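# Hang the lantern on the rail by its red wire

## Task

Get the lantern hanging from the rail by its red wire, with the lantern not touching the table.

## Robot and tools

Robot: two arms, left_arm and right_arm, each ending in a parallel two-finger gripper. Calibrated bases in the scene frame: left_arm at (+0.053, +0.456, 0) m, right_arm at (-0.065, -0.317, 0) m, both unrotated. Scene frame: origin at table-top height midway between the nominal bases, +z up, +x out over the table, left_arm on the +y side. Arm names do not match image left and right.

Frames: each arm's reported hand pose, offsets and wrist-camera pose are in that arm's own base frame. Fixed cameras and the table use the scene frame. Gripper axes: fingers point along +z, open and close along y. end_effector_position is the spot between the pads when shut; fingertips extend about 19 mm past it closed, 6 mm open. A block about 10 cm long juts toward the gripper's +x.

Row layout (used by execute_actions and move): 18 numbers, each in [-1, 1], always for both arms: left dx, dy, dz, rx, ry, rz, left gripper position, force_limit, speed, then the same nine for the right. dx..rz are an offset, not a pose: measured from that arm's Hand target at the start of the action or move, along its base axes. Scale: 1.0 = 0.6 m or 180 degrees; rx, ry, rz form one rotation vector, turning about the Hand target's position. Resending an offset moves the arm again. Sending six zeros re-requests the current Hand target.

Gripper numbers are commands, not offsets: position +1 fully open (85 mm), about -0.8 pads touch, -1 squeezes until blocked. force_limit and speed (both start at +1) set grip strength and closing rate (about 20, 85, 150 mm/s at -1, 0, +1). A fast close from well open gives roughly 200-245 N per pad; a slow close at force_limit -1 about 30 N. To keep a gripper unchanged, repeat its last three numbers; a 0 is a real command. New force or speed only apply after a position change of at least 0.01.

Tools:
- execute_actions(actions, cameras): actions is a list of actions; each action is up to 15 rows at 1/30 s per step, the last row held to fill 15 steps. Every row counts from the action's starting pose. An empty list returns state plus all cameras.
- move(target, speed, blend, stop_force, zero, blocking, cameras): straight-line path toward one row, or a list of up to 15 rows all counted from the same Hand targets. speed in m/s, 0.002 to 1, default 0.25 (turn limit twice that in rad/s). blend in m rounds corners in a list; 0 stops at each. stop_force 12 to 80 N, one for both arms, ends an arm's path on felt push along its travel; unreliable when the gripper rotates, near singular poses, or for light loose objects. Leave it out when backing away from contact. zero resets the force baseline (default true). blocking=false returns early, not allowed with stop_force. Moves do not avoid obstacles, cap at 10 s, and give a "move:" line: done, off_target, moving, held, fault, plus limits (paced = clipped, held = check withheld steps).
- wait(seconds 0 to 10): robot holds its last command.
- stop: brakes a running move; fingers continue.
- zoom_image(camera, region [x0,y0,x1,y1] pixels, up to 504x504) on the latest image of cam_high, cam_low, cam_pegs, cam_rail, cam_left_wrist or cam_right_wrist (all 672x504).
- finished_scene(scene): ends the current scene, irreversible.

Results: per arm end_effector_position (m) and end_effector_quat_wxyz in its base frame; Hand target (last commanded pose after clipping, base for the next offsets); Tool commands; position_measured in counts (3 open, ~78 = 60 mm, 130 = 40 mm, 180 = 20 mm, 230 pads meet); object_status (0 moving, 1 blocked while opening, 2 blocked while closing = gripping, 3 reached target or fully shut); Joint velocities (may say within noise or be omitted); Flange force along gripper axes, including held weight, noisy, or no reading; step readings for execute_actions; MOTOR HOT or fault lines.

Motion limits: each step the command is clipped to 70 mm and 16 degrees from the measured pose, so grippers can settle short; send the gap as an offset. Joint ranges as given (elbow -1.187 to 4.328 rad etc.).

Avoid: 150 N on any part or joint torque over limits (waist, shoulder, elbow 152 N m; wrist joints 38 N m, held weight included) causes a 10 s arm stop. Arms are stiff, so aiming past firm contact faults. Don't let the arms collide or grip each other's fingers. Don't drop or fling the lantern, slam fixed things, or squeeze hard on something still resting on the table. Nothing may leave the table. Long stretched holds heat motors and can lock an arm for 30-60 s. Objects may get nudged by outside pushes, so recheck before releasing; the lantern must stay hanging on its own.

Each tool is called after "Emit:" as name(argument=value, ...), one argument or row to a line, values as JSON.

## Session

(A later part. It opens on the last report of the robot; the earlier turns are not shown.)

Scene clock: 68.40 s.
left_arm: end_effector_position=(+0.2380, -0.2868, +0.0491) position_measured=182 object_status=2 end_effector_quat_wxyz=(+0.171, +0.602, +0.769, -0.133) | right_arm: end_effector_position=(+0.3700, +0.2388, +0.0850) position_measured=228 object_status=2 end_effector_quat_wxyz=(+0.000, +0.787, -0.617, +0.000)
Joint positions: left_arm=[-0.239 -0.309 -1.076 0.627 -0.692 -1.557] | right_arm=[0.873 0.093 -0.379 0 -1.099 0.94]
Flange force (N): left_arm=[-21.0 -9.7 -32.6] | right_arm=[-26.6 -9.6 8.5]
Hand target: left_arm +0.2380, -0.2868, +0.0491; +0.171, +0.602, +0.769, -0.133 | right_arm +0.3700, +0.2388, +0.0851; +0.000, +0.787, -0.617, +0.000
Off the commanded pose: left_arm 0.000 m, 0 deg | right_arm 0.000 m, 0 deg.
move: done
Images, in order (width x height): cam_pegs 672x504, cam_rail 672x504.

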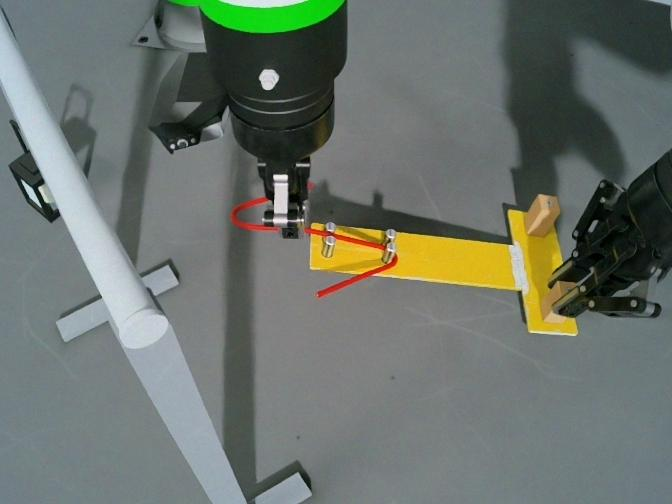

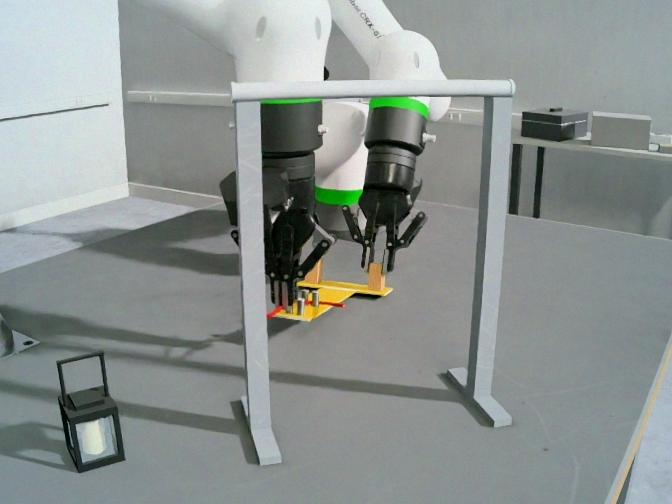

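Emit:
move(
  target=[
    [0,0,0,0,0,0,-1,-0.2,-1,0,0,-0.025,0,0,0,-1,1,-0.5],
    [0,0,0,0,0,0,-1,-0.2,-1,0,0.005,-0.025,0.135,0.033,0,-1,1,-0.5],
    [0,0,0,0,0,0,-1,-0.2,-1,0,0.005,0.01,0.19,0.046,0,-1,1,-0.5],
  ],
  speed=0.06,
  cameras=["cam_pegs","cam_rail","cam_right_wrist"],
)

Scene clock: 74.13 s.
left_arm: end_effector_position=(+0.2380, -0.2868, +0.0491) position_measured=182 object_status=2 end_effector_quat_wxyz=(+0.171, +0.602, +0.769, -0.133) | right_arm: end_effector_position=(+0.3707, +0.2421, +0.0708) position_measured=228 object_status=2 end_effector_quat_wxyz=(-0.125, +0.771, -0.604, -0.159)
Joint positions: left_arm=[-0.239 -0.309 -1.076 0.627 -0.692 -1.557] | right_arm=[0.579 0.091 -0.353 -0.45 -1.031 1.449]
Flange force (N): left_arm=[0.3 -6.6 0.3] | right_arm=[-3.6 -8.9 2.9]
Flange force when the fault began (N): right_arm=[-134.7 15.1 -0.4]
Hand target: left_arm +0.2380, -0.2868, +0.0491; +0.171, +0.602, +0.769, -0.133 | right_arm +0.3707, +0.2421, +0.0708; -0.125, +0.771, -0.604, -0.159 (not the last commanded pose)
Tool commands: left_gripper/position=-1.0 left_gripper/force_limit=-0.2 left_gripper/speed=-1.0 right_gripper/position=-1.0 right_gripper/force_limit=+1.0 right_gripper/speed=-0.498039
Off the commanded pose: left_arm 0.000 m, 0 deg | right_arm 0.020 m, 12 deg.
FORCE FAULT: contact force on the right arm reached its limit, and that arm stopped. The contact can be on any part of that arm, not only on its tool. That arm's remaining commands of this call were not run. That arm is still stopped at the end of this call. That arm stays stopped for about 10 more seconds. Until then a move that you send moves the other arm only, and its call returns only when the move has ended. Once the stop has ended, the next robot result says so. If the stop ends while you think or write, that arm runs what you send next, counted from a new Hand target: where the arm stands when the stop ends. While its stop runs, that arm takes no new command, but its gripper still runs the gripper command that each later call begins with. Until it ends, the stop uses up actions while you think or wait. An arm that is not stopped still takes commands.
move: fault (right_arm); path passed 1 of 3 targets
camera_calibration:
cam_right_wrist: T_world_to_cam=[[-0.97421, -0.225402, -0.0104039, 0.426977], [-0.16844, 0.695788, 0.698217, -0.140298], [-0.150141, 0.681963, -0.71581, 0.0641988], [0, 0, 0, 1]] pos_world=[0.401972, 0.150078, 0.148355]
Images, in order (width x height): cam_pegs 672x504, cam_rail 672x504, cam_right_wrist 672x504.

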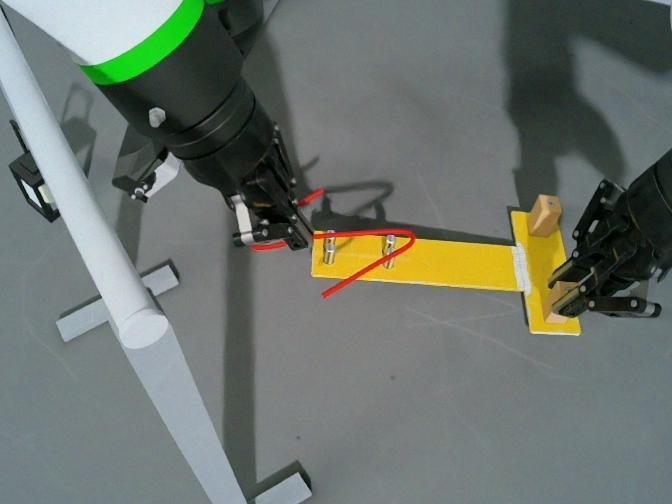

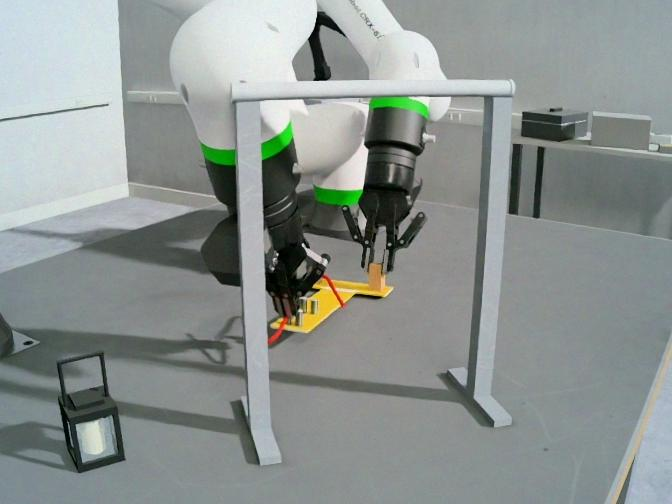

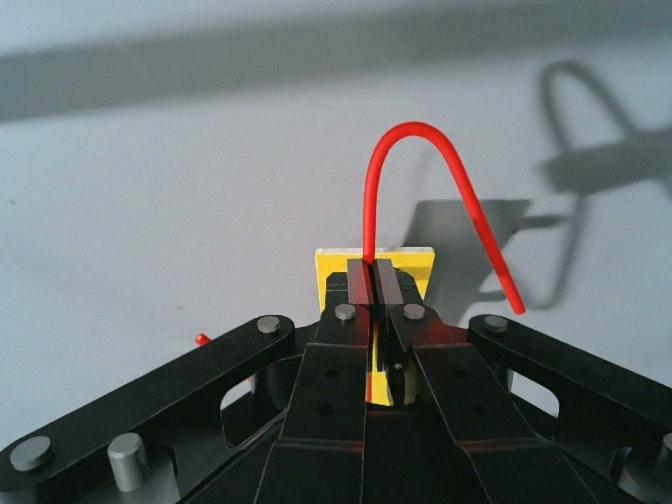

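Emit:
wait(
  seconds=10,
)

Emit:
move(
  target=[
    [0,0,0,0,0,0,-1,-0.2,-1,-0.0,-0.015,0.05,0,0,0,-1,1,-0.5],
    [0,0,0,0,0,0,-1,-0.2,-1,0,-0.015,0.25,0,0,0,-1,1,-0.5],
  ],
  speed=0.06,
  cameras=["cam_pegs","cam_rail","cam_right_wrist"],
)

Scene clock: 84.80 s.
left_arm: end_effector_position=(+0.2380, -0.2868, +0.0491) position_measured=182 object_status=2 end_effector_quat_wxyz=(+0.171, +0.602, +0.769, -0.133) | right_arm: end_effector_position=(+0.3707, +0.2421, +0.0708) position_measured=228 object_status=2 end_effector_quat_wxyz=(-0.125, +0.771, -0.604, -0.159)
Joint positions: left_arm=[-0.239 -0.309 -1.076 0.627 -0.692 -1.557] | right_arm=[0.579 0.091 -0.353 -0.45 -1.031 1.449]
Flange force (N): left_arm=[2.4 -7.2 -0.5] | right_arm=[-4.0 -8.5 2.4]
Hand target: left_arm +0.2380, -0.2868, +0.0491; +0.171, +0.602, +0.769, -0.133 | right_arm +0.3707, +0.2421, +0.0708; -0.125, +0.771, -0.604, -0.159 (not the last commanded pose)
Tool commands: left_gripper/position=-1.0 left_gripper/force_limit=-0.2 left_gripper/speed=-1.0 right_gripper/position=-1.0 right_gripper/force_limit=+1.0 right_gripper/speed=-0.498039
Off the commanded pose: left_arm 0.000 m, 0 deg | right_arm 0.020 m, 12 deg.
FORCE FAULT, CONTINUED: the right arm's stop, for the force fault that an earlier result reported, is over. The rest of the stop counts as 19 of the actions that you can send in this scene. That arm's target is now where it stood when the stop ended, not its last command. That arm accepts commands again.
wait: 10.00 s; at rest from the start

Scene clock: 88.00 s.
left_arm: end_effector_position=(+0.2380, -0.2868, +0.0491) position_measured=182 object_status=2 end_effector_quat_wxyz=(+0.171, +0.602, +0.769, -0.133) | right_arm: end_effector_position=(+0.3707, +0.2331, +0.2207) position_measured=228 object_status=2 end_effector_quat_wxyz=(-0.125, +0.771, -0.604, -0.159)
Joint positions: left_arm=[-0.239 -0.309 -1.076 0.627 -0.692 -1.557] | right_arm=[0.568 -0.065 -0.151 -0.393 -1.362 1.303]
Flange force (N): left_arm=[2.3 -6.6 0.3] | right_arm=[-5.6 -8.8 -1.5]
Hand target: left_arm +0.2380, -0.2868, +0.0491; +0.171, +0.602, +0.769, -0.133 | right_arm +0.3707, +0.2331, +0.2208; -0.125, +0.771, -0.604, -0.159
Off the commanded pose: left_arm 0.000 m, 0 deg | right_arm 0.000 m, 0 deg.
move: done
camera_calibration:
cam_right_wrist: T_world_to_cam=[[-0.97421, -0.225402, -0.0104039, 0.426508], [-0.16844, 0.695788, 0.698217, -0.238699], [-0.150141, 0.681963, -0.71581, 0.177636], [0, 0, 0, 1]] pos_world=[0.401972, 0.141078, 0.298255]
Images, in order (width x height): cam_pegs 672x504, cam_rail 672x504, cam_right_wrist 672x504.

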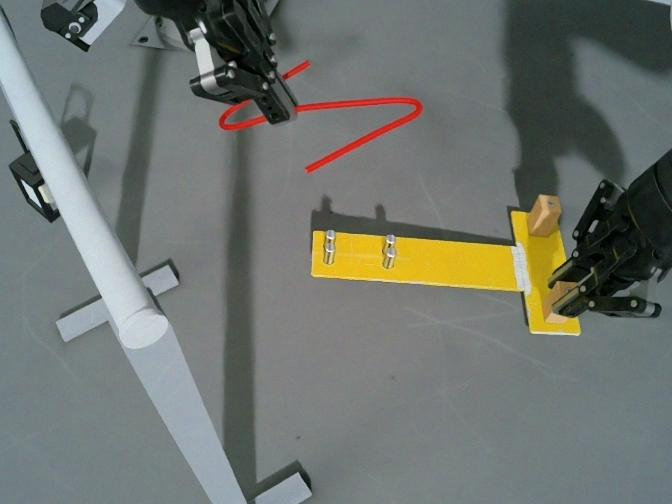

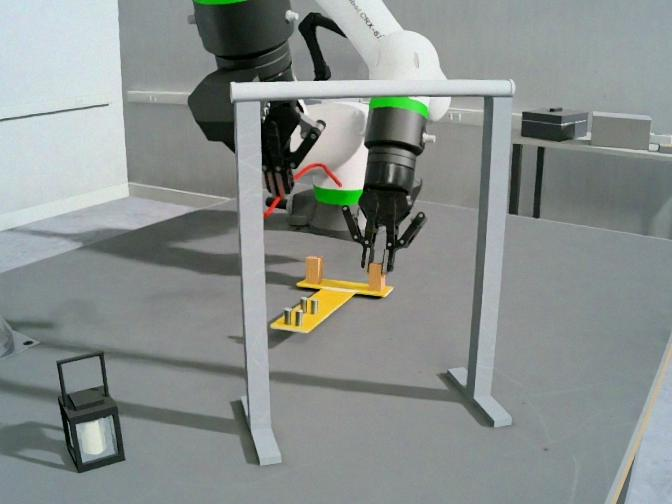

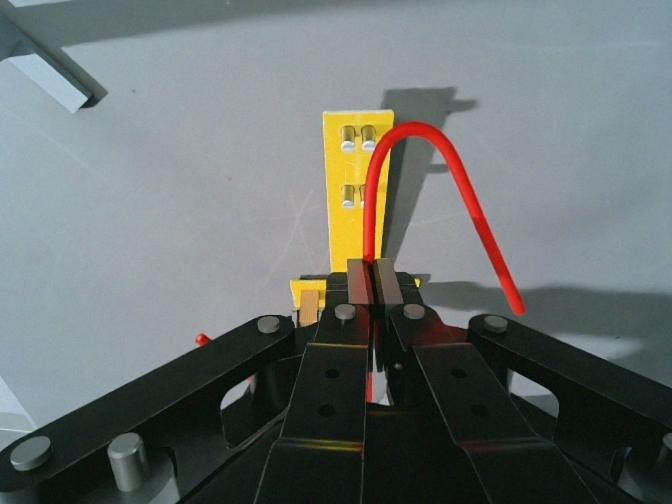

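Emit:
zoom_image(
  camera="cam_rail",
  region=[30, 330, 150, 490],
)

Emit:
move(
  target=[
    [0,0,0,0,0,0,0.6,-0.2,-1,0,0,0.13,0,0,0,-1,1,-0.5],
    [0,0.1,0.3,0,0,0,0.6,-0.2,-0.5,-0.03,-0.1,0.17,0,0,0,-1,1,-0.5],
    [0,0.2,0.3,0,0,0,0.6,-0.2,-0.5,-0.03,-0.3,0.17,0,0,0,-1,1,-0.5],
  ],
  speed=0.15,
  cameras=["cam_high","cam_rail"],
)

Emit:
zoom_image(
  camera="cam_high",
  region=[170, 370, 270, 470],
)

Scaled by 3.150 from the camera's 672x504 image, which has a finer 960x720 frame.

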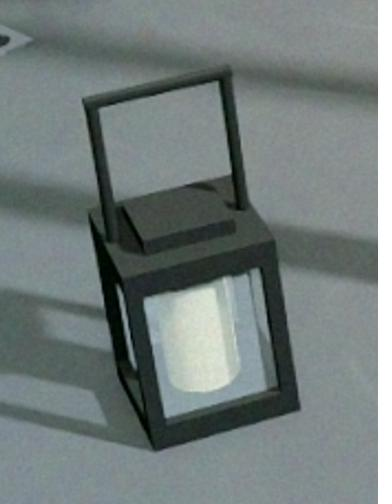

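Scene clock: 95.20 s.
left_arm: end_effector_position=(+0.2380, -0.1668, +0.2291) position_measured=53 object_status=3 end_effector_quat_wxyz=(+0.171, +0.602, +0.769, -0.133) | right_arm: end_effector_position=(+0.3527, +0.0531, +0.3228) position_measured=228 object_status=2 end_effector_quat_wxyz=(-0.125, +0.771, -0.604, -0.159)
Joint positions: left_arm=[0.413 -0.687 -0.789 0.43 -1.549 -1.769] | right_arm=[0.138 -0.156 0.01 -0.413 -1.763 1.6]
Flange force (N): left_arm=[-6.8 -2.6 5.6] | right_arm=[-2.2 -8.3 -3.7]
Hand target: left_arm +0.2380, -0.1668, +0.2291; +0.171, +0.602, +0.769, -0.133 | right_arm +0.3527, +0.0531, +0.3228; -0.125, +0.771, -0.604, -0.159
Off the commanded pose: left_arm 0.000 m, 0 deg | right_arm 0.000 m, 0 deg.
move: done
Images, in order (width x height): cam_high 672x504, cam_rail 672x504.

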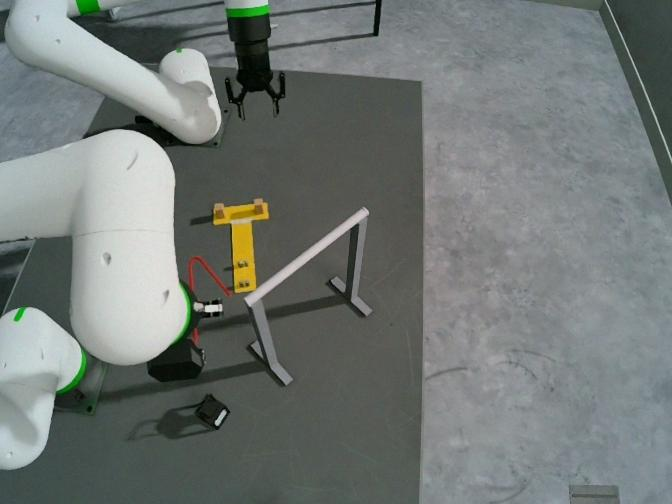

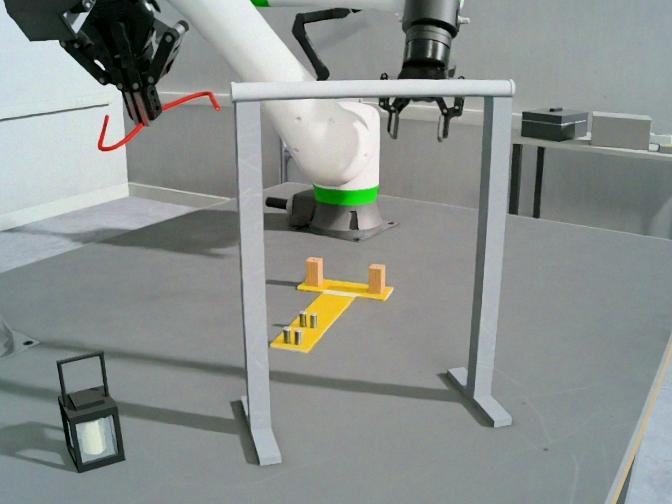

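Scaled by 5.040 from the camera's 672x504 image, which has a finer 960x720 frame.

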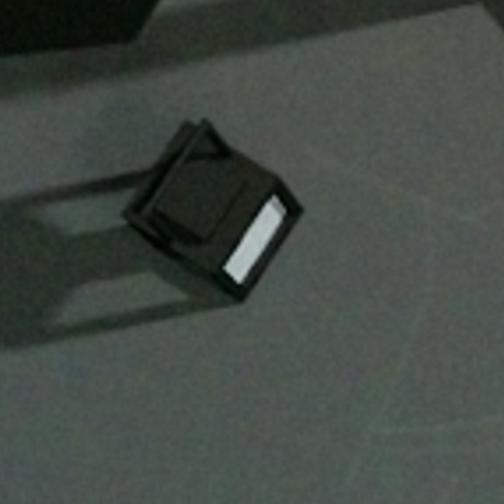

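Emit:
move(
  target=[
    [0,0,0,0,0,0,0.6,-0.2,-0.5,0.112,-0.12,0,0.17,-0.123,0.0125,-1,1,-0.5],
    [0,0,0,0,0,0,0.6,-0.2,-0.5,0.112,-0.172,0,0.3388,-0.2452,0.0249,-1,1,-0.5],
    [0,0,0,0,0,0,0.6,-0.2,-0.5,0.1005,-0.2252,-0.205,0.3388,-0.2452,0.0249,-1,1,-0.5],
  ],
  speed=0.2,
  blend=0.01,
  cameras=["cam_high","cam_rail","cam_right_wrist"],
)

Scene clock: 103.30 s.
left_arm: end_effector_position=(+0.2380, -0.1668, +0.2291) position_measured=53 object_status=3 end_effector_quat_wxyz=(+0.171, +0.602, +0.769, -0.133) | right_arm: end_effector_position=(+0.4130, -0.0820, +0.1998) position_measured=228 object_status=2 end_effector_quat_wxyz=(+0.691, -0.627, +0.326, +0.153)
Joint positions: left_arm=[0.413 -0.687 -0.789 0.43 -1.549 -1.769] | right_arm=[-0.782 0.542 -0.03 -1.272 -2.003 3.08]
Flange force (N): left_arm=[-3.7 -4.2 4.6] | right_arm=[10.9 -2.8 -3.5]
Hand target: left_arm +0.2380, -0.1668, +0.2291; +0.171, +0.602, +0.769, -0.133 | right_arm +0.4130, -0.0820, +0.1998; +0.691, -0.627, +0.326, +0.153
Off the commanded pose: left_arm 0.000 m, 0 deg | right_arm 0.000 m, 0 deg.
move: done
camera_calibration:
cam_right_wrist: T_world_to_cam=[[-0.623654, 0.182789, -0.760029, 0.434986], [-0.781605, -0.161045, 0.602626, 0.204237], [-0.0122454, 0.969872, 0.243306, 0.158926], [0, 0, 0, 1]] pos_world=[0.432859, -0.200757, 0.168856]
Images, in order (width x height): cam_high 672x504, cam_rail 672x504, cam_right_wrist 672x504.

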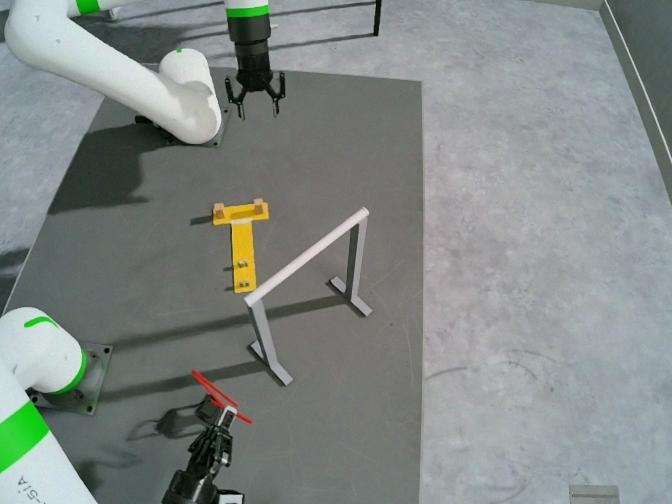

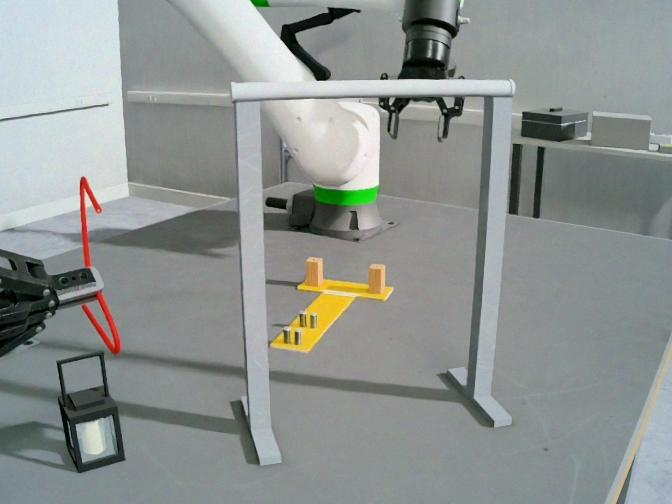

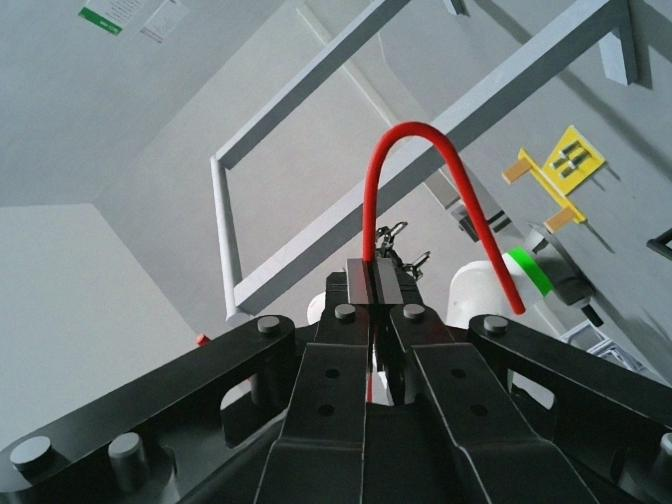

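Emit:
move(
  target=[0,0,0,0,0,0,0.6,-0.2,-0.5,0,0,-0.1033,-0.0115,-0.043,0,-1,1,-0.5],
  speed=0.1,
  cameras=["cam_high","cam_rail","cam_right_wrist"],
)

Emit:
zoom_image(
  camera="cam_rail",
  region=[30, 330, 190, 490],
)

Emit:
zoom_image(
  camera="cam_high",
  region=[170, 370, 270, 470],
)

Scene clock: 105.13 s.
left_arm: end_effector_position=(+0.2380, -0.1668, +0.2291) position_measured=53 object_status=3 end_effector_quat_wxyz=(+0.171, +0.602, +0.769, -0.133) | right_arm: end_effector_position=(+0.4130, -0.0820, +0.1379) position_measured=228 object_status=2 end_effector_quat_wxyz=(+0.700, -0.648, +0.282, +0.104)
Joint positions: left_arm=[0.413 -0.687 -0.789 0.43 -1.549 -1.769] | right_arm=[-0.771 0.668 -0.028 -1.228 -1.956 3.346]
Flange force (N): left_arm=[-2.5 -4.4 3.8] | right_arm=[9.4 0.4 -2.5]
Hand target: left_arm +0.2380, -0.1668, +0.2291; +0.171, +0.602, +0.769, -0.133 | right_arm +0.4130, -0.0820, +0.1378; +0.700, -0.648, +0.282, +0.104
Off the commanded pose: left_arm 0.000 m, 0 deg | right_arm 0.000 m, 0 deg.
move: done
camera_calibration:
cam_right_wrist: T_world_to_cam=[[-0.515288, 0.153824, -0.843099, 0.352202], [-0.855961, -0.141203, 0.497386, 0.288474], [-0.042538, 0.977957, 0.204427, 0.192617], [0, 0, 0, 1]] pos_world=[0.436601, -0.201815, 0.114082]
Images, in order (width x height): cam_high 672x504, cam_rail 672x504, cam_right_wrist 672x504.

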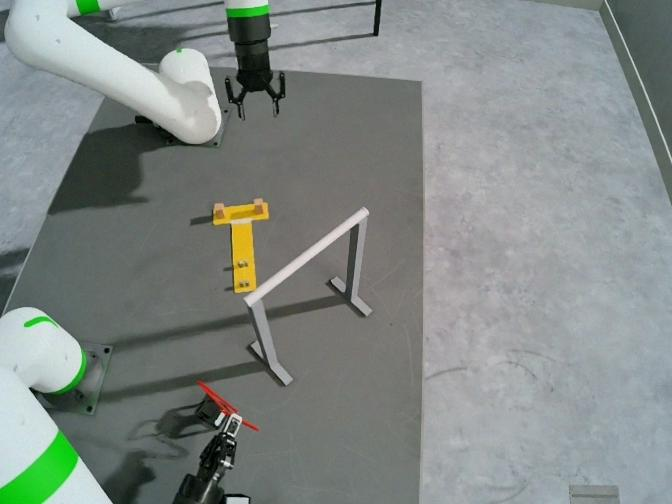

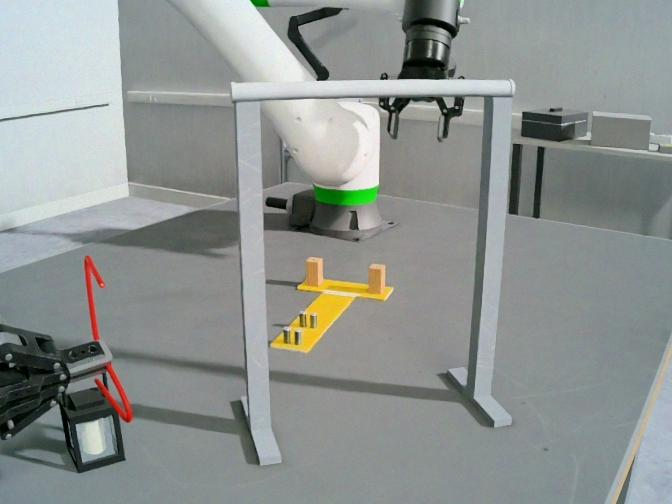

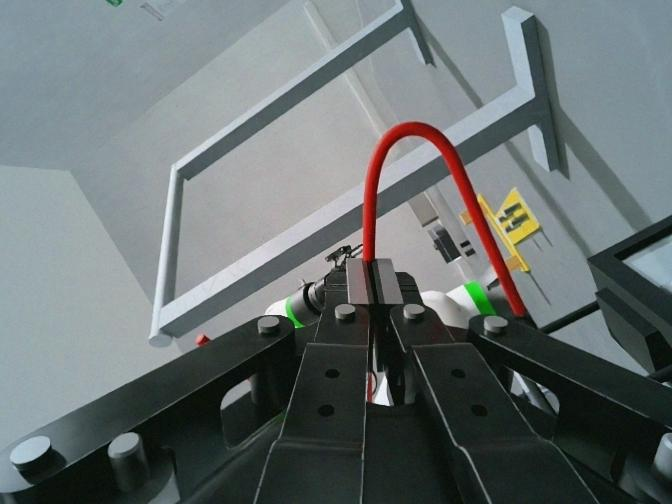

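Scaled by 3.150 from the camera's 672x504 image, which has a finer 960x720 frame.

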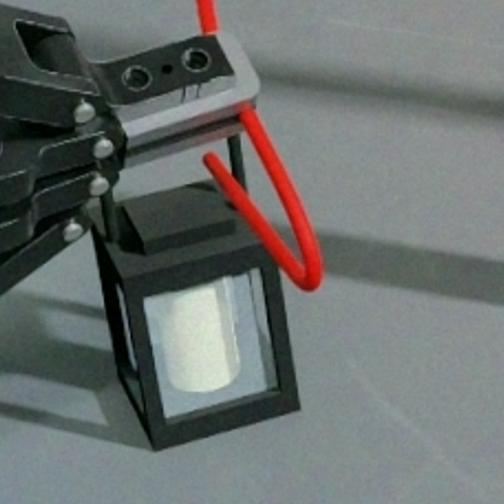

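Scaled by 5.040 from the camera's 672x504 image, which has a finer 960x720 frame.

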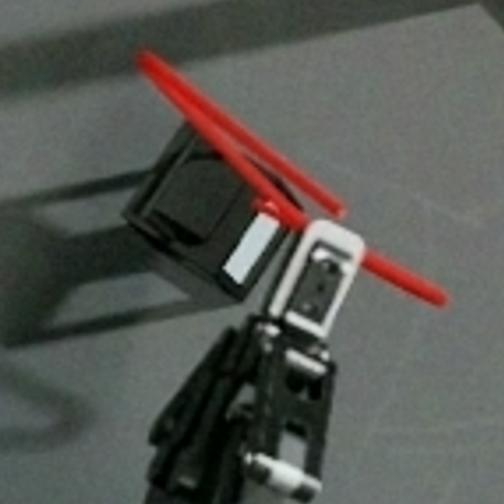

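Emit:
move(
  target=[0,0,0,0,0,0,0.6,-0.2,-0.5,-0.1272,0.0341,0,0,0,0,-1,1,-0.5],
  speed=0.035,
  cameras=["cam_high","cam_rail","cam_right_wrist"],
)

Emit:
zoom_image(
  camera="cam_rail",
  region=[0, 320, 160, 480],
)

Scene clock: 108.57 s.
left_arm: end_effector_position=(+0.2380, -0.1668, +0.2291) position_measured=53 object_status=3 end_effector_quat_wxyz=(+0.171, +0.602, +0.769, -0.133) | right_arm: end_effector_position=(+0.3367, -0.0616, +0.1378) position_measured=228 object_status=2 end_effector_quat_wxyz=(+0.700, -0.648, +0.282, +0.104)
Joint positions: left_arm=[0.413 -0.687 -0.789 0.43 -1.549 -1.769] | right_arm=[-0.835 0.582 -0.216 -1.14 -1.96 3.467]
Flange force (N): left_arm=[-2.8 -4.1 4.4] | right_arm=[8.7 -0.2 -2.5]
Hand target: left_arm +0.2380, -0.1668, +0.2291; +0.171, +0.602, +0.769, -0.133 | right_arm +0.3367, -0.0616, +0.1378; +0.700, -0.648, +0.282, +0.104
Off the commanded pose: left_arm 0.000 m, 0 deg | right_arm 0.000 m, 0 deg.
move: done
camera_calibration:
cam_right_wrist: T_world_to_cam=[[-0.515216, 0.153835, -0.843141, 0.30968], [-0.856004, -0.14119, 0.497315, 0.22622], [-0.0425384, 0.977957, 0.204427, 0.169348], [0, 0, 0, 1]] pos_world=[0.360401, -0.181315, 0.113982]
Images, in order (width x height): cam_high 672x504, cam_rail 672x504, cam_right_wrist 672x504.

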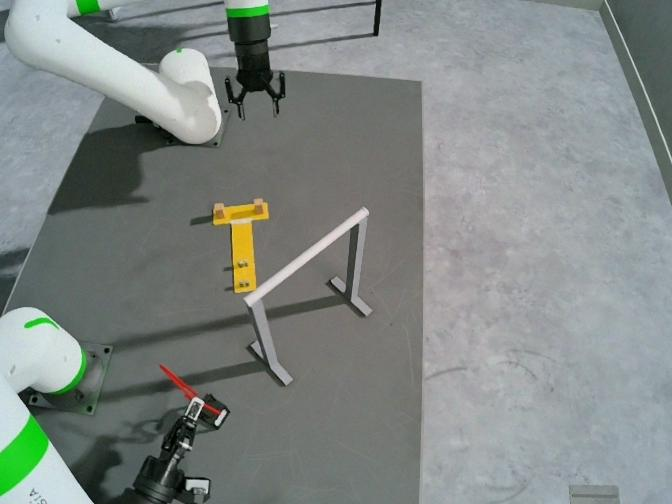

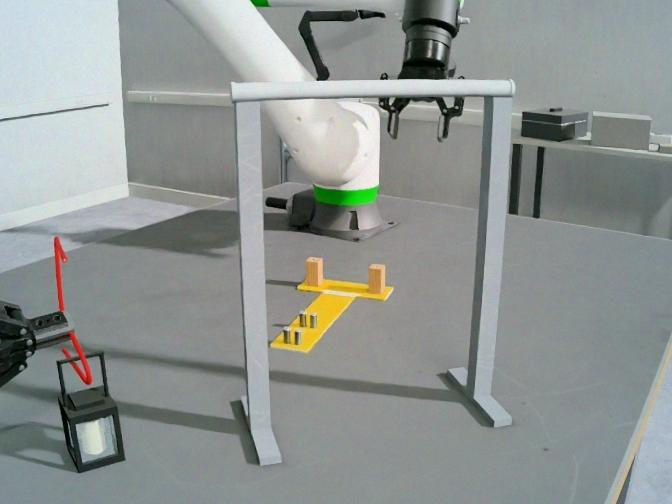

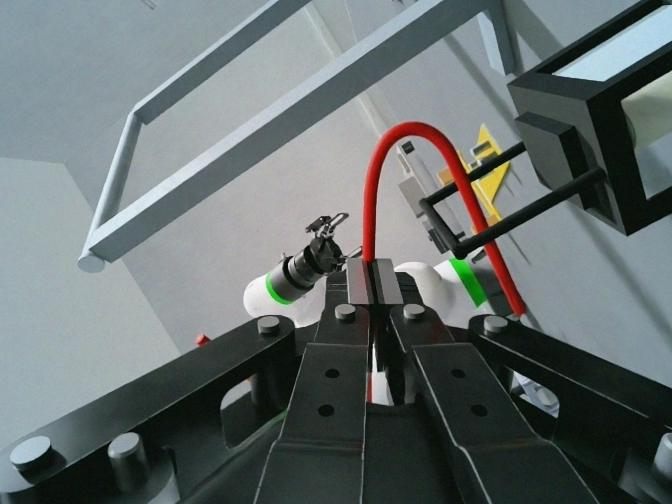

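Scaled by 3.150 from the camera's 672x504 image, which has a finer 960x720 frame.

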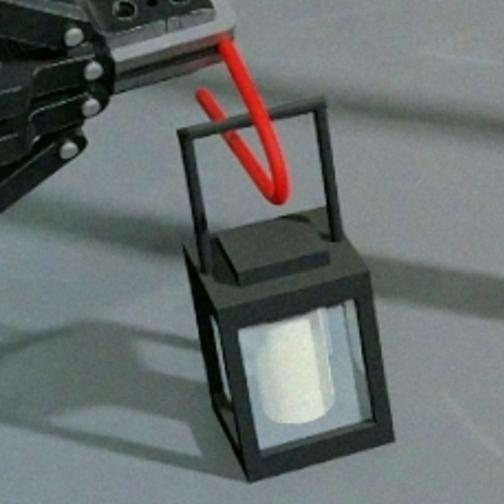

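Emit:
move(
  target=[
    [0,0,0,0,0,0,0.6,-0.2,-0.5,0.029,-0.0078,0.005,0.0834,0.3113,0,-1,1,-0.5],
  ],
  speed=0.1,
  cameras=["cam_rail","cam_right_wrist"],
)

Emit:
zoom_image(
  camera="cam_rail",
  region=[0, 320, 160, 480],
)

Scene clock: 114.83 s.
left_arm: end_effector_position=(+0.2380, -0.1668, +0.2291) position_measured=53 object_status=3 end_effector_quat_wxyz=(+0.171, +0.602, +0.769, -0.133) | right_arm: end_effector_position=(+0.3541, -0.0662, +0.1408) position_measured=228 object_status=2 end_effector_quat_wxyz=(+0.562, -0.430, +0.561, +0.430)
Joint positions: left_arm=[0.413 -0.687 -0.789 0.43 -1.549 -1.769] | right_arm=[-0.82 0.592 -0.176 -1.163 -1.961 2.421]
Flange force (N): left_arm=[-3.8 -3.5 4.7] | right_arm=[5.6 -7.5 -1.6]
Hand target: left_arm +0.2380, -0.1668, +0.2291; +0.171, +0.602, +0.769, -0.133 | right_arm +0.3541, -0.0662, +0.1408; +0.562, -0.430, +0.561, +0.430
Off the commanded pose: left_arm 0.000 m, 0 deg | right_arm 0.000 m, 0 deg.
move: done
camera_calibration:
cam_right_wrist: T_world_to_cam=[[-0.961835, 0.27348, 0.00902104, 0.367933], [-0.089748, -0.346447, 0.933766, -0.10751], [0.258492, 0.89732, 0.357769, 0.0405617], [0, 0, 0, 1]] pos_world=[0.333757, -0.174266, 0.0825581]
Images, in order (width x height): cam_rail 672x504, cam_right_wrist 672x504.

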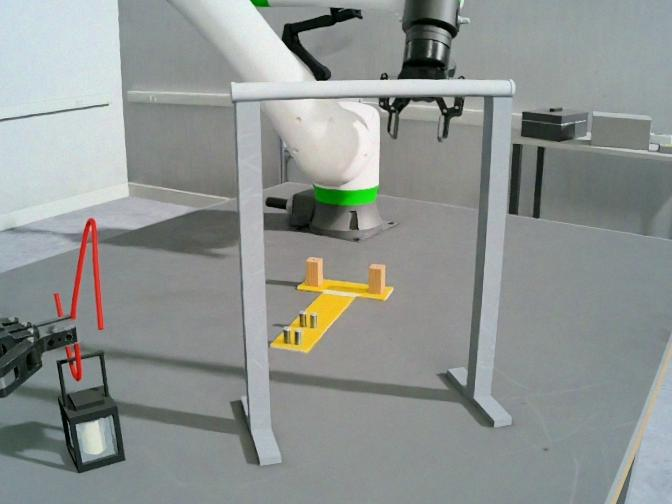

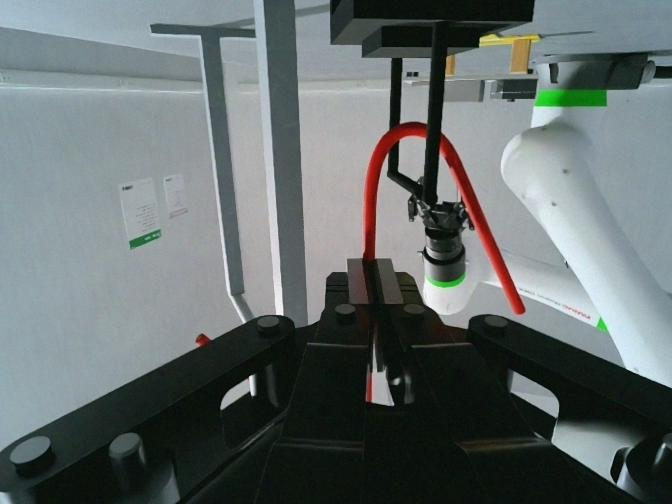

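Scaled by 3.150 from the camera's 672x504 image, which has a finer 960x720 frame.

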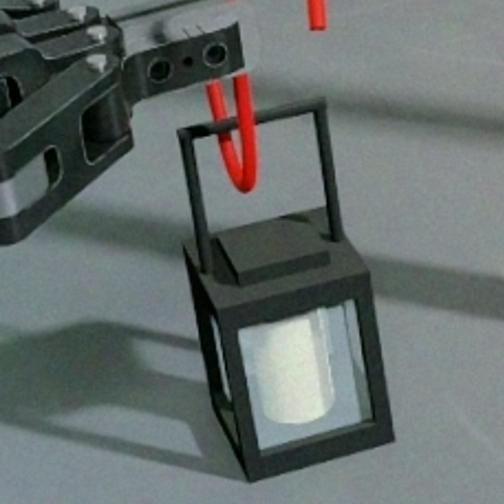

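Emit:
move(
  target=[
    [0,0,0,0,0,0,0.6,-0.2,-0.5,0,0,0.06,0,0,0,-1,1,-0.5],
    [0,0,0,0,0,0,0.6,-0.2,-0.5,0,0.02,0.39,0,0,0,-1,1,-0.5],
    [0,0,0,0,0,0,0.6,-0.2,-0.5,-0.04,0.2,0.4,0,0,-0.12,-1,1,-0.5],
  ],
  speed=[0.025,0.1,0.1],
  blend=[0,0.02,0],
  cameras=["cam_rail","cam_high","cam_right_wrist"],
)

Scene clock: 121.93 s.
left_arm: end_effector_position=(+0.2380, -0.1668, +0.2291) position_measured=53 object_status=3 end_effector_quat_wxyz=(+0.171, +0.602, +0.769, -0.133) | right_arm: end_effector_position=(+0.3301, +0.0537, +0.3808) position_measured=228 object_status=2 end_effector_quat_wxyz=(+0.632, -0.317, +0.632, +0.317)
Joint positions: left_arm=[0.413 -0.687 -0.789 0.43 -1.549 -1.769] | right_arm=[-0.924 -0.425 -0.539 -1.538 -1.852 1.689]
Flange force (N): left_arm=[-3.8 -3.4 4.0] | right_arm=[2.9 -11.4 2.8]
Hand target: left_arm +0.2380, -0.1668, +0.2291; +0.171, +0.602, +0.769, -0.133 | right_arm +0.3301, +0.0538, +0.3808; +0.632, -0.317, +0.632, +0.317
Off the commanded pose: left_arm 0.000 m, 0 deg | right_arm 0.000 m, 0 deg.
move: done
camera_calibration:
cam_right_wrist: T_world_to_cam=[[-0.793607, 0.608362, 0.00914336, 0.236336], [-0.210891, -0.289141, 0.933768, -0.25529], [0.570713, 0.739116, 0.357762, -0.241326], [0, 0, 0, 1]] pos_world=[0.271447, -0.0392244, 0.322558]
Images, in order (width x height): cam_high 672x504, cam_rail 672x504, cam_right_wrist 672x504.

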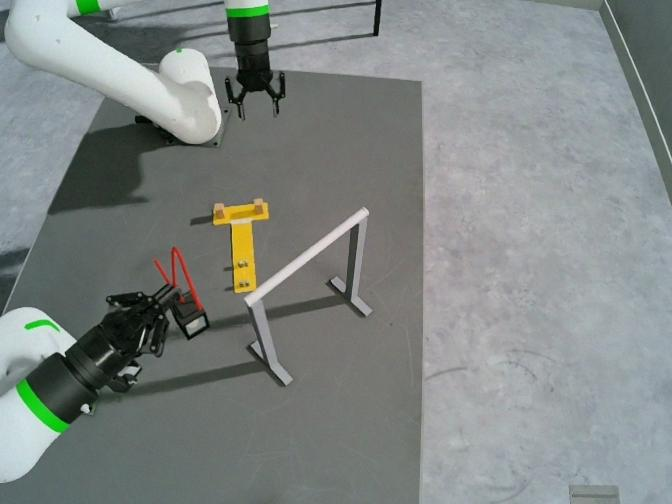

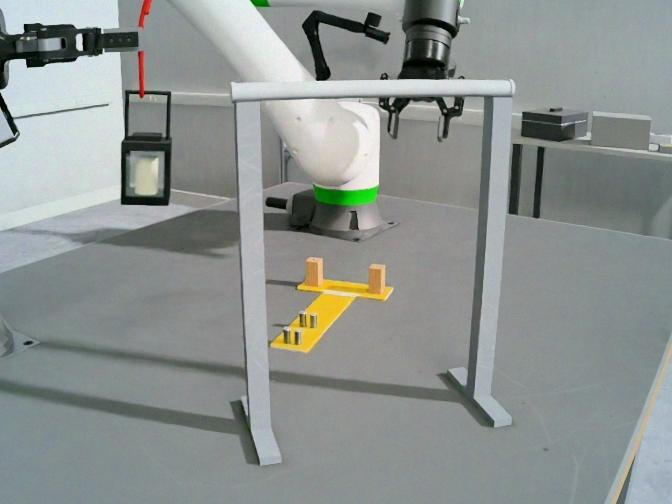

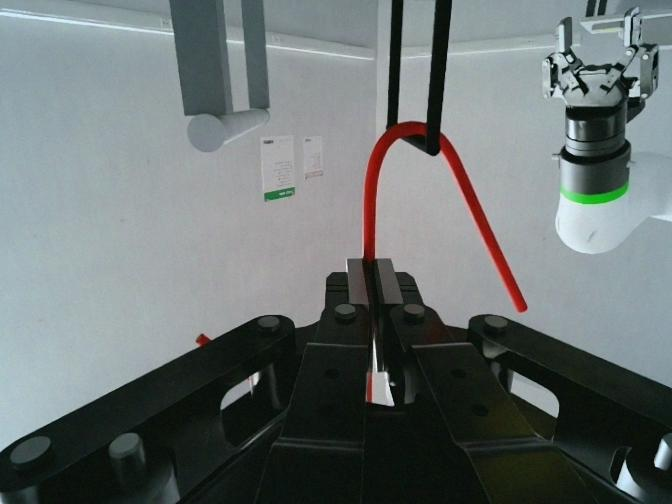

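Emit:
move(
  target=[
    [0,0,0,0,0,0,0.6,-0.2,-0.5,0.05,0.2,0.032,0,0,-0.08,-1,1,-0.5],
    [0,0,0,0,0,0,0.6,-0.2,-0.5,0.2593,0.3075,0.02,0,0,-0.1578,-1,1,-0.5],
  ],
  speed=0.09,
  blend=0.02,
  cameras=["cam_rail","cam_high","cam_right_wrist"],
)

Emit:
zoom_image(
  camera="cam_high",
  region=[230, 150, 400, 300],
)

Emit:
zoom_image(
  camera="cam_rail",
  region=[250, 0, 500, 250],
)

Scene clock: 126.47 s.
left_arm: end_effector_position=(+0.2380, -0.1668, +0.2291) position_measured=53 object_status=3 end_effector_quat_wxyz=(+0.171, +0.602, +0.769, -0.133) | right_arm: end_effector_position=(+0.4857, +0.2379, +0.3939) position_measured=228 object_status=2 end_effector_quat_wxyz=(+0.685, -0.154, +0.695, +0.153)
Joint positions: left_arm=[0.413 -0.687 -0.789 0.43 -1.549 -1.769] | right_arm=[0.318 -0.503 -0.553 -1.858 -0.125 1.861]
Flange force (N): left_arm=[-1.8 -4.6 3.7] | right_arm=no reading
Hand target: left_arm +0.2380, -0.1668, +0.2291; +0.171, +0.602, +0.769, -0.133 | right_arm +0.4856, +0.2383, +0.3928; +0.691, -0.152, +0.690, +0.153
Off the commanded pose: left_arm 0.000 m, 0 deg | right_arm 0.001 m, 1 deg.
move: done
camera_calibration:
cam_right_wrist: T_world_to_cam=[[-0.411546, 0.911339, 0.0094981, -0.0101628], [-0.309863, -0.149715, 0.93892, -0.168606], [0.857097, 0.383466, 0.344005, -0.520034], [0, 0, 0, 1]] pos_world=[0.389292, 0.183434, 0.337298]
Images, in order (width x height): cam_high 672x504, cam_rail 672x504, cam_right_wrist 672x504.

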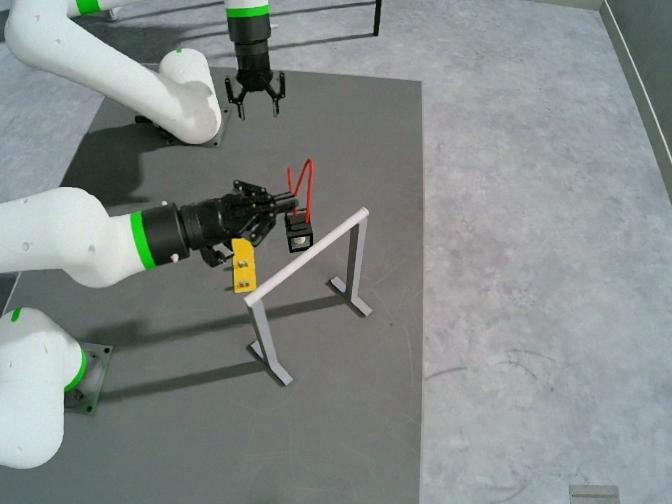

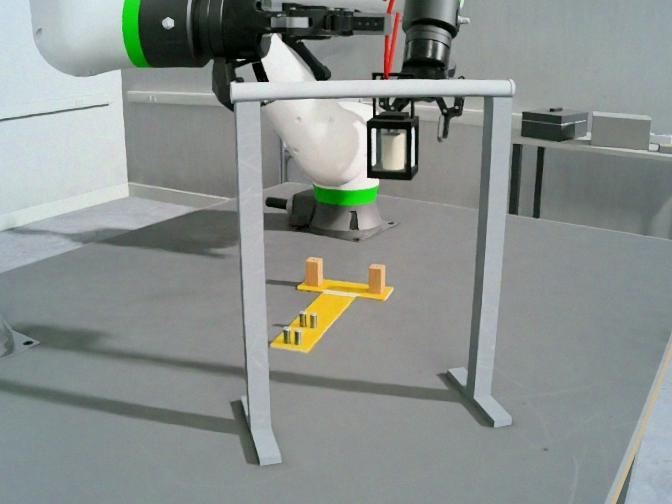

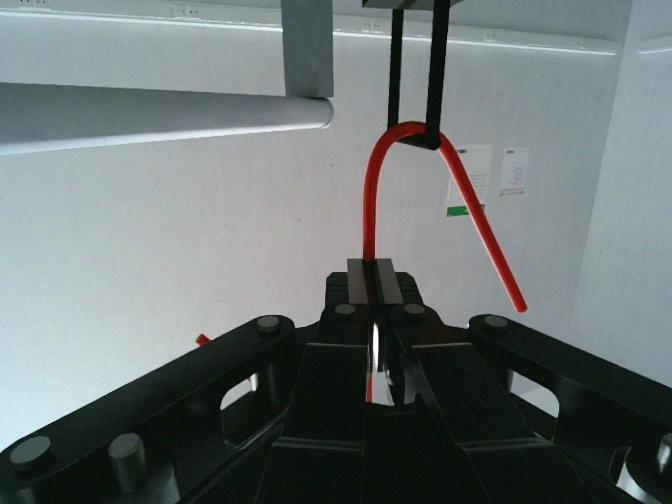

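Scaled by 2.965 from the camera's 672x504 image, which has a finer 960x720 frame.

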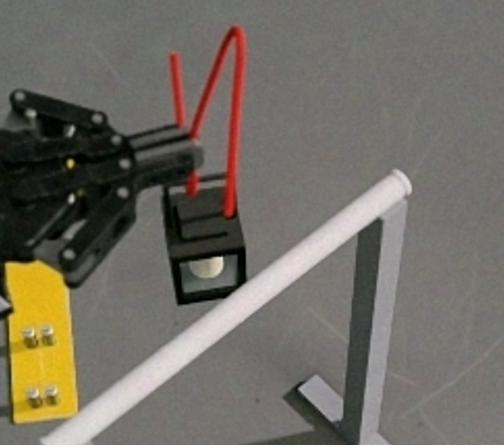

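Scaled by 2.016 from the camera's 672x504 image, which has a finer 960x720 frame.

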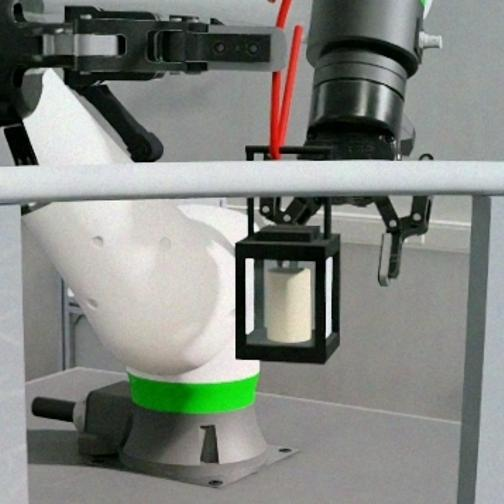

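Emit:
move(
  target=[0,0,0,0,0,0,0.6,-0.2,-0.5,0.0305,-0.065,-0.013,0,0,0,-1,1,-0.5],
  speed=0.06,
  cameras=["cam_rail","cam_high","cam_pegs"],
)

Emit:
zoom_image(
  camera="cam_high",
  region=[230, 150, 400, 300],
)

Emit:
zoom_image(
  camera="cam_rail",
  region=[250, 0, 500, 250],
)

Scene clock: 129.07 s.
left_arm: end_effector_position=(+0.2380, -0.1668, +0.2291) position_measured=53 object_status=3 end_effector_quat_wxyz=(+0.171, +0.602, +0.769, -0.133) | right_arm: end_effector_position=(+0.5039, +0.1993, +0.3850) position_measured=228 object_status=2 end_effector_quat_wxyz=(+0.691, -0.152, +0.690, +0.153)
Joint positions: left_arm=[0.413 -0.687 -0.789 0.43 -1.549 -1.769] | right_arm=[0.134 -0.479 -0.572 -1.865 -0.315 1.879]
Flange force (N): left_arm=[-3.5 -3.9 4.5] | right_arm=no reading
Hand target: left_arm +0.2380, -0.1668, +0.2291; +0.171, +0.602, +0.769, -0.133 | right_arm +0.5039, +0.1993, +0.3850; +0.691, -0.152, +0.690, +0.153
Off the commanded pose: left_arm 0.000 m, 0 deg | right_arm 0.000 m, 0 deg.
move: done
Images, in order (width x height): cam_high 672x504, cam_pegs 672x504, cam_rail 672x504.

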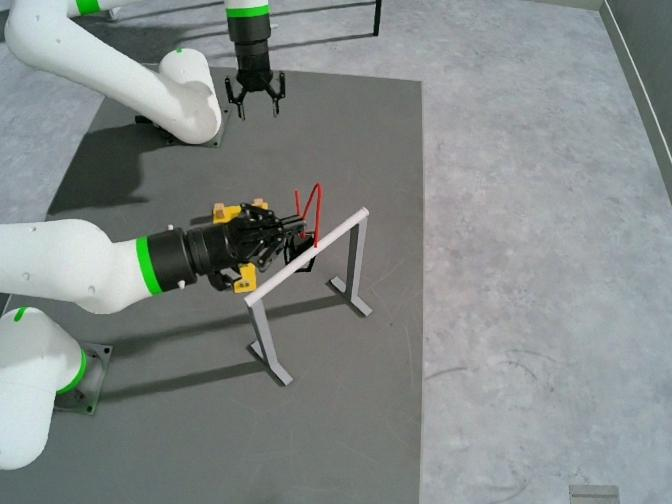

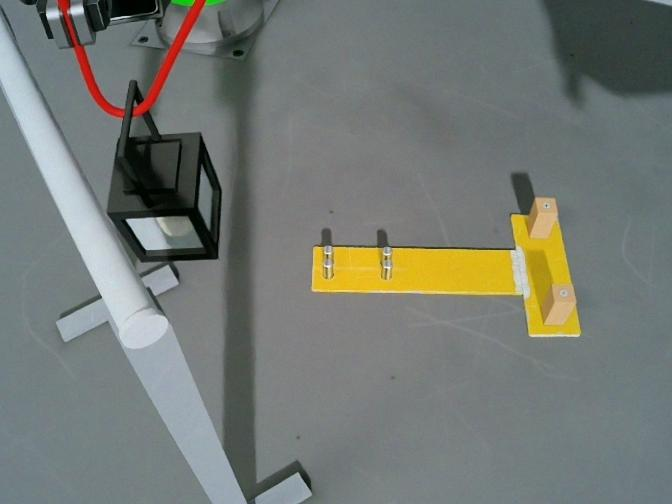

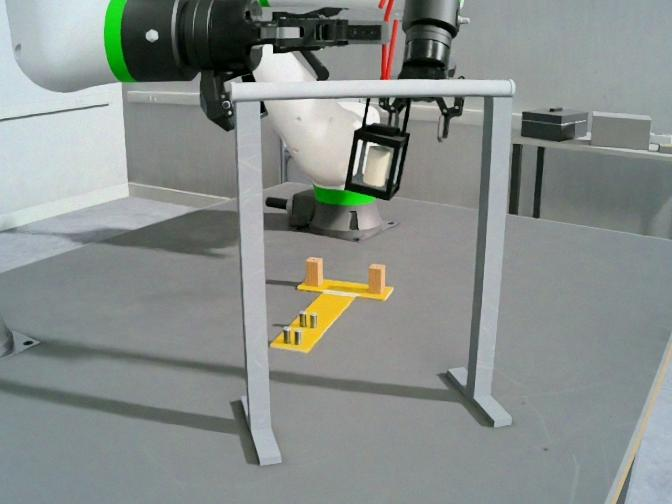

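Scaled by 2.965 from the camera's 672x504 image, which has a finer 960x720 frame.

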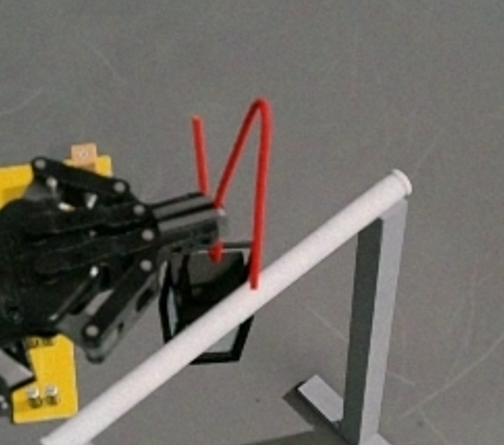

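Scaled by 2.016 from the camera's 672x504 image, which has a finer 960x720 frame.

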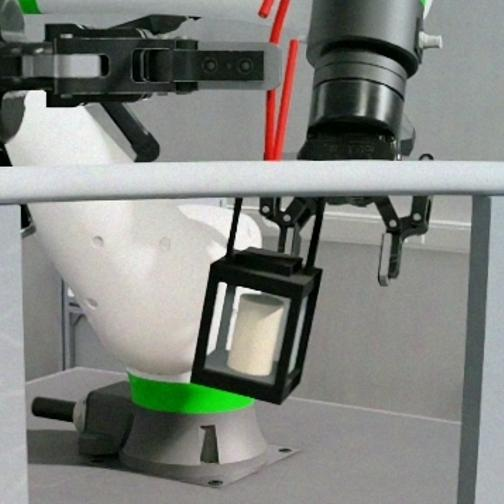

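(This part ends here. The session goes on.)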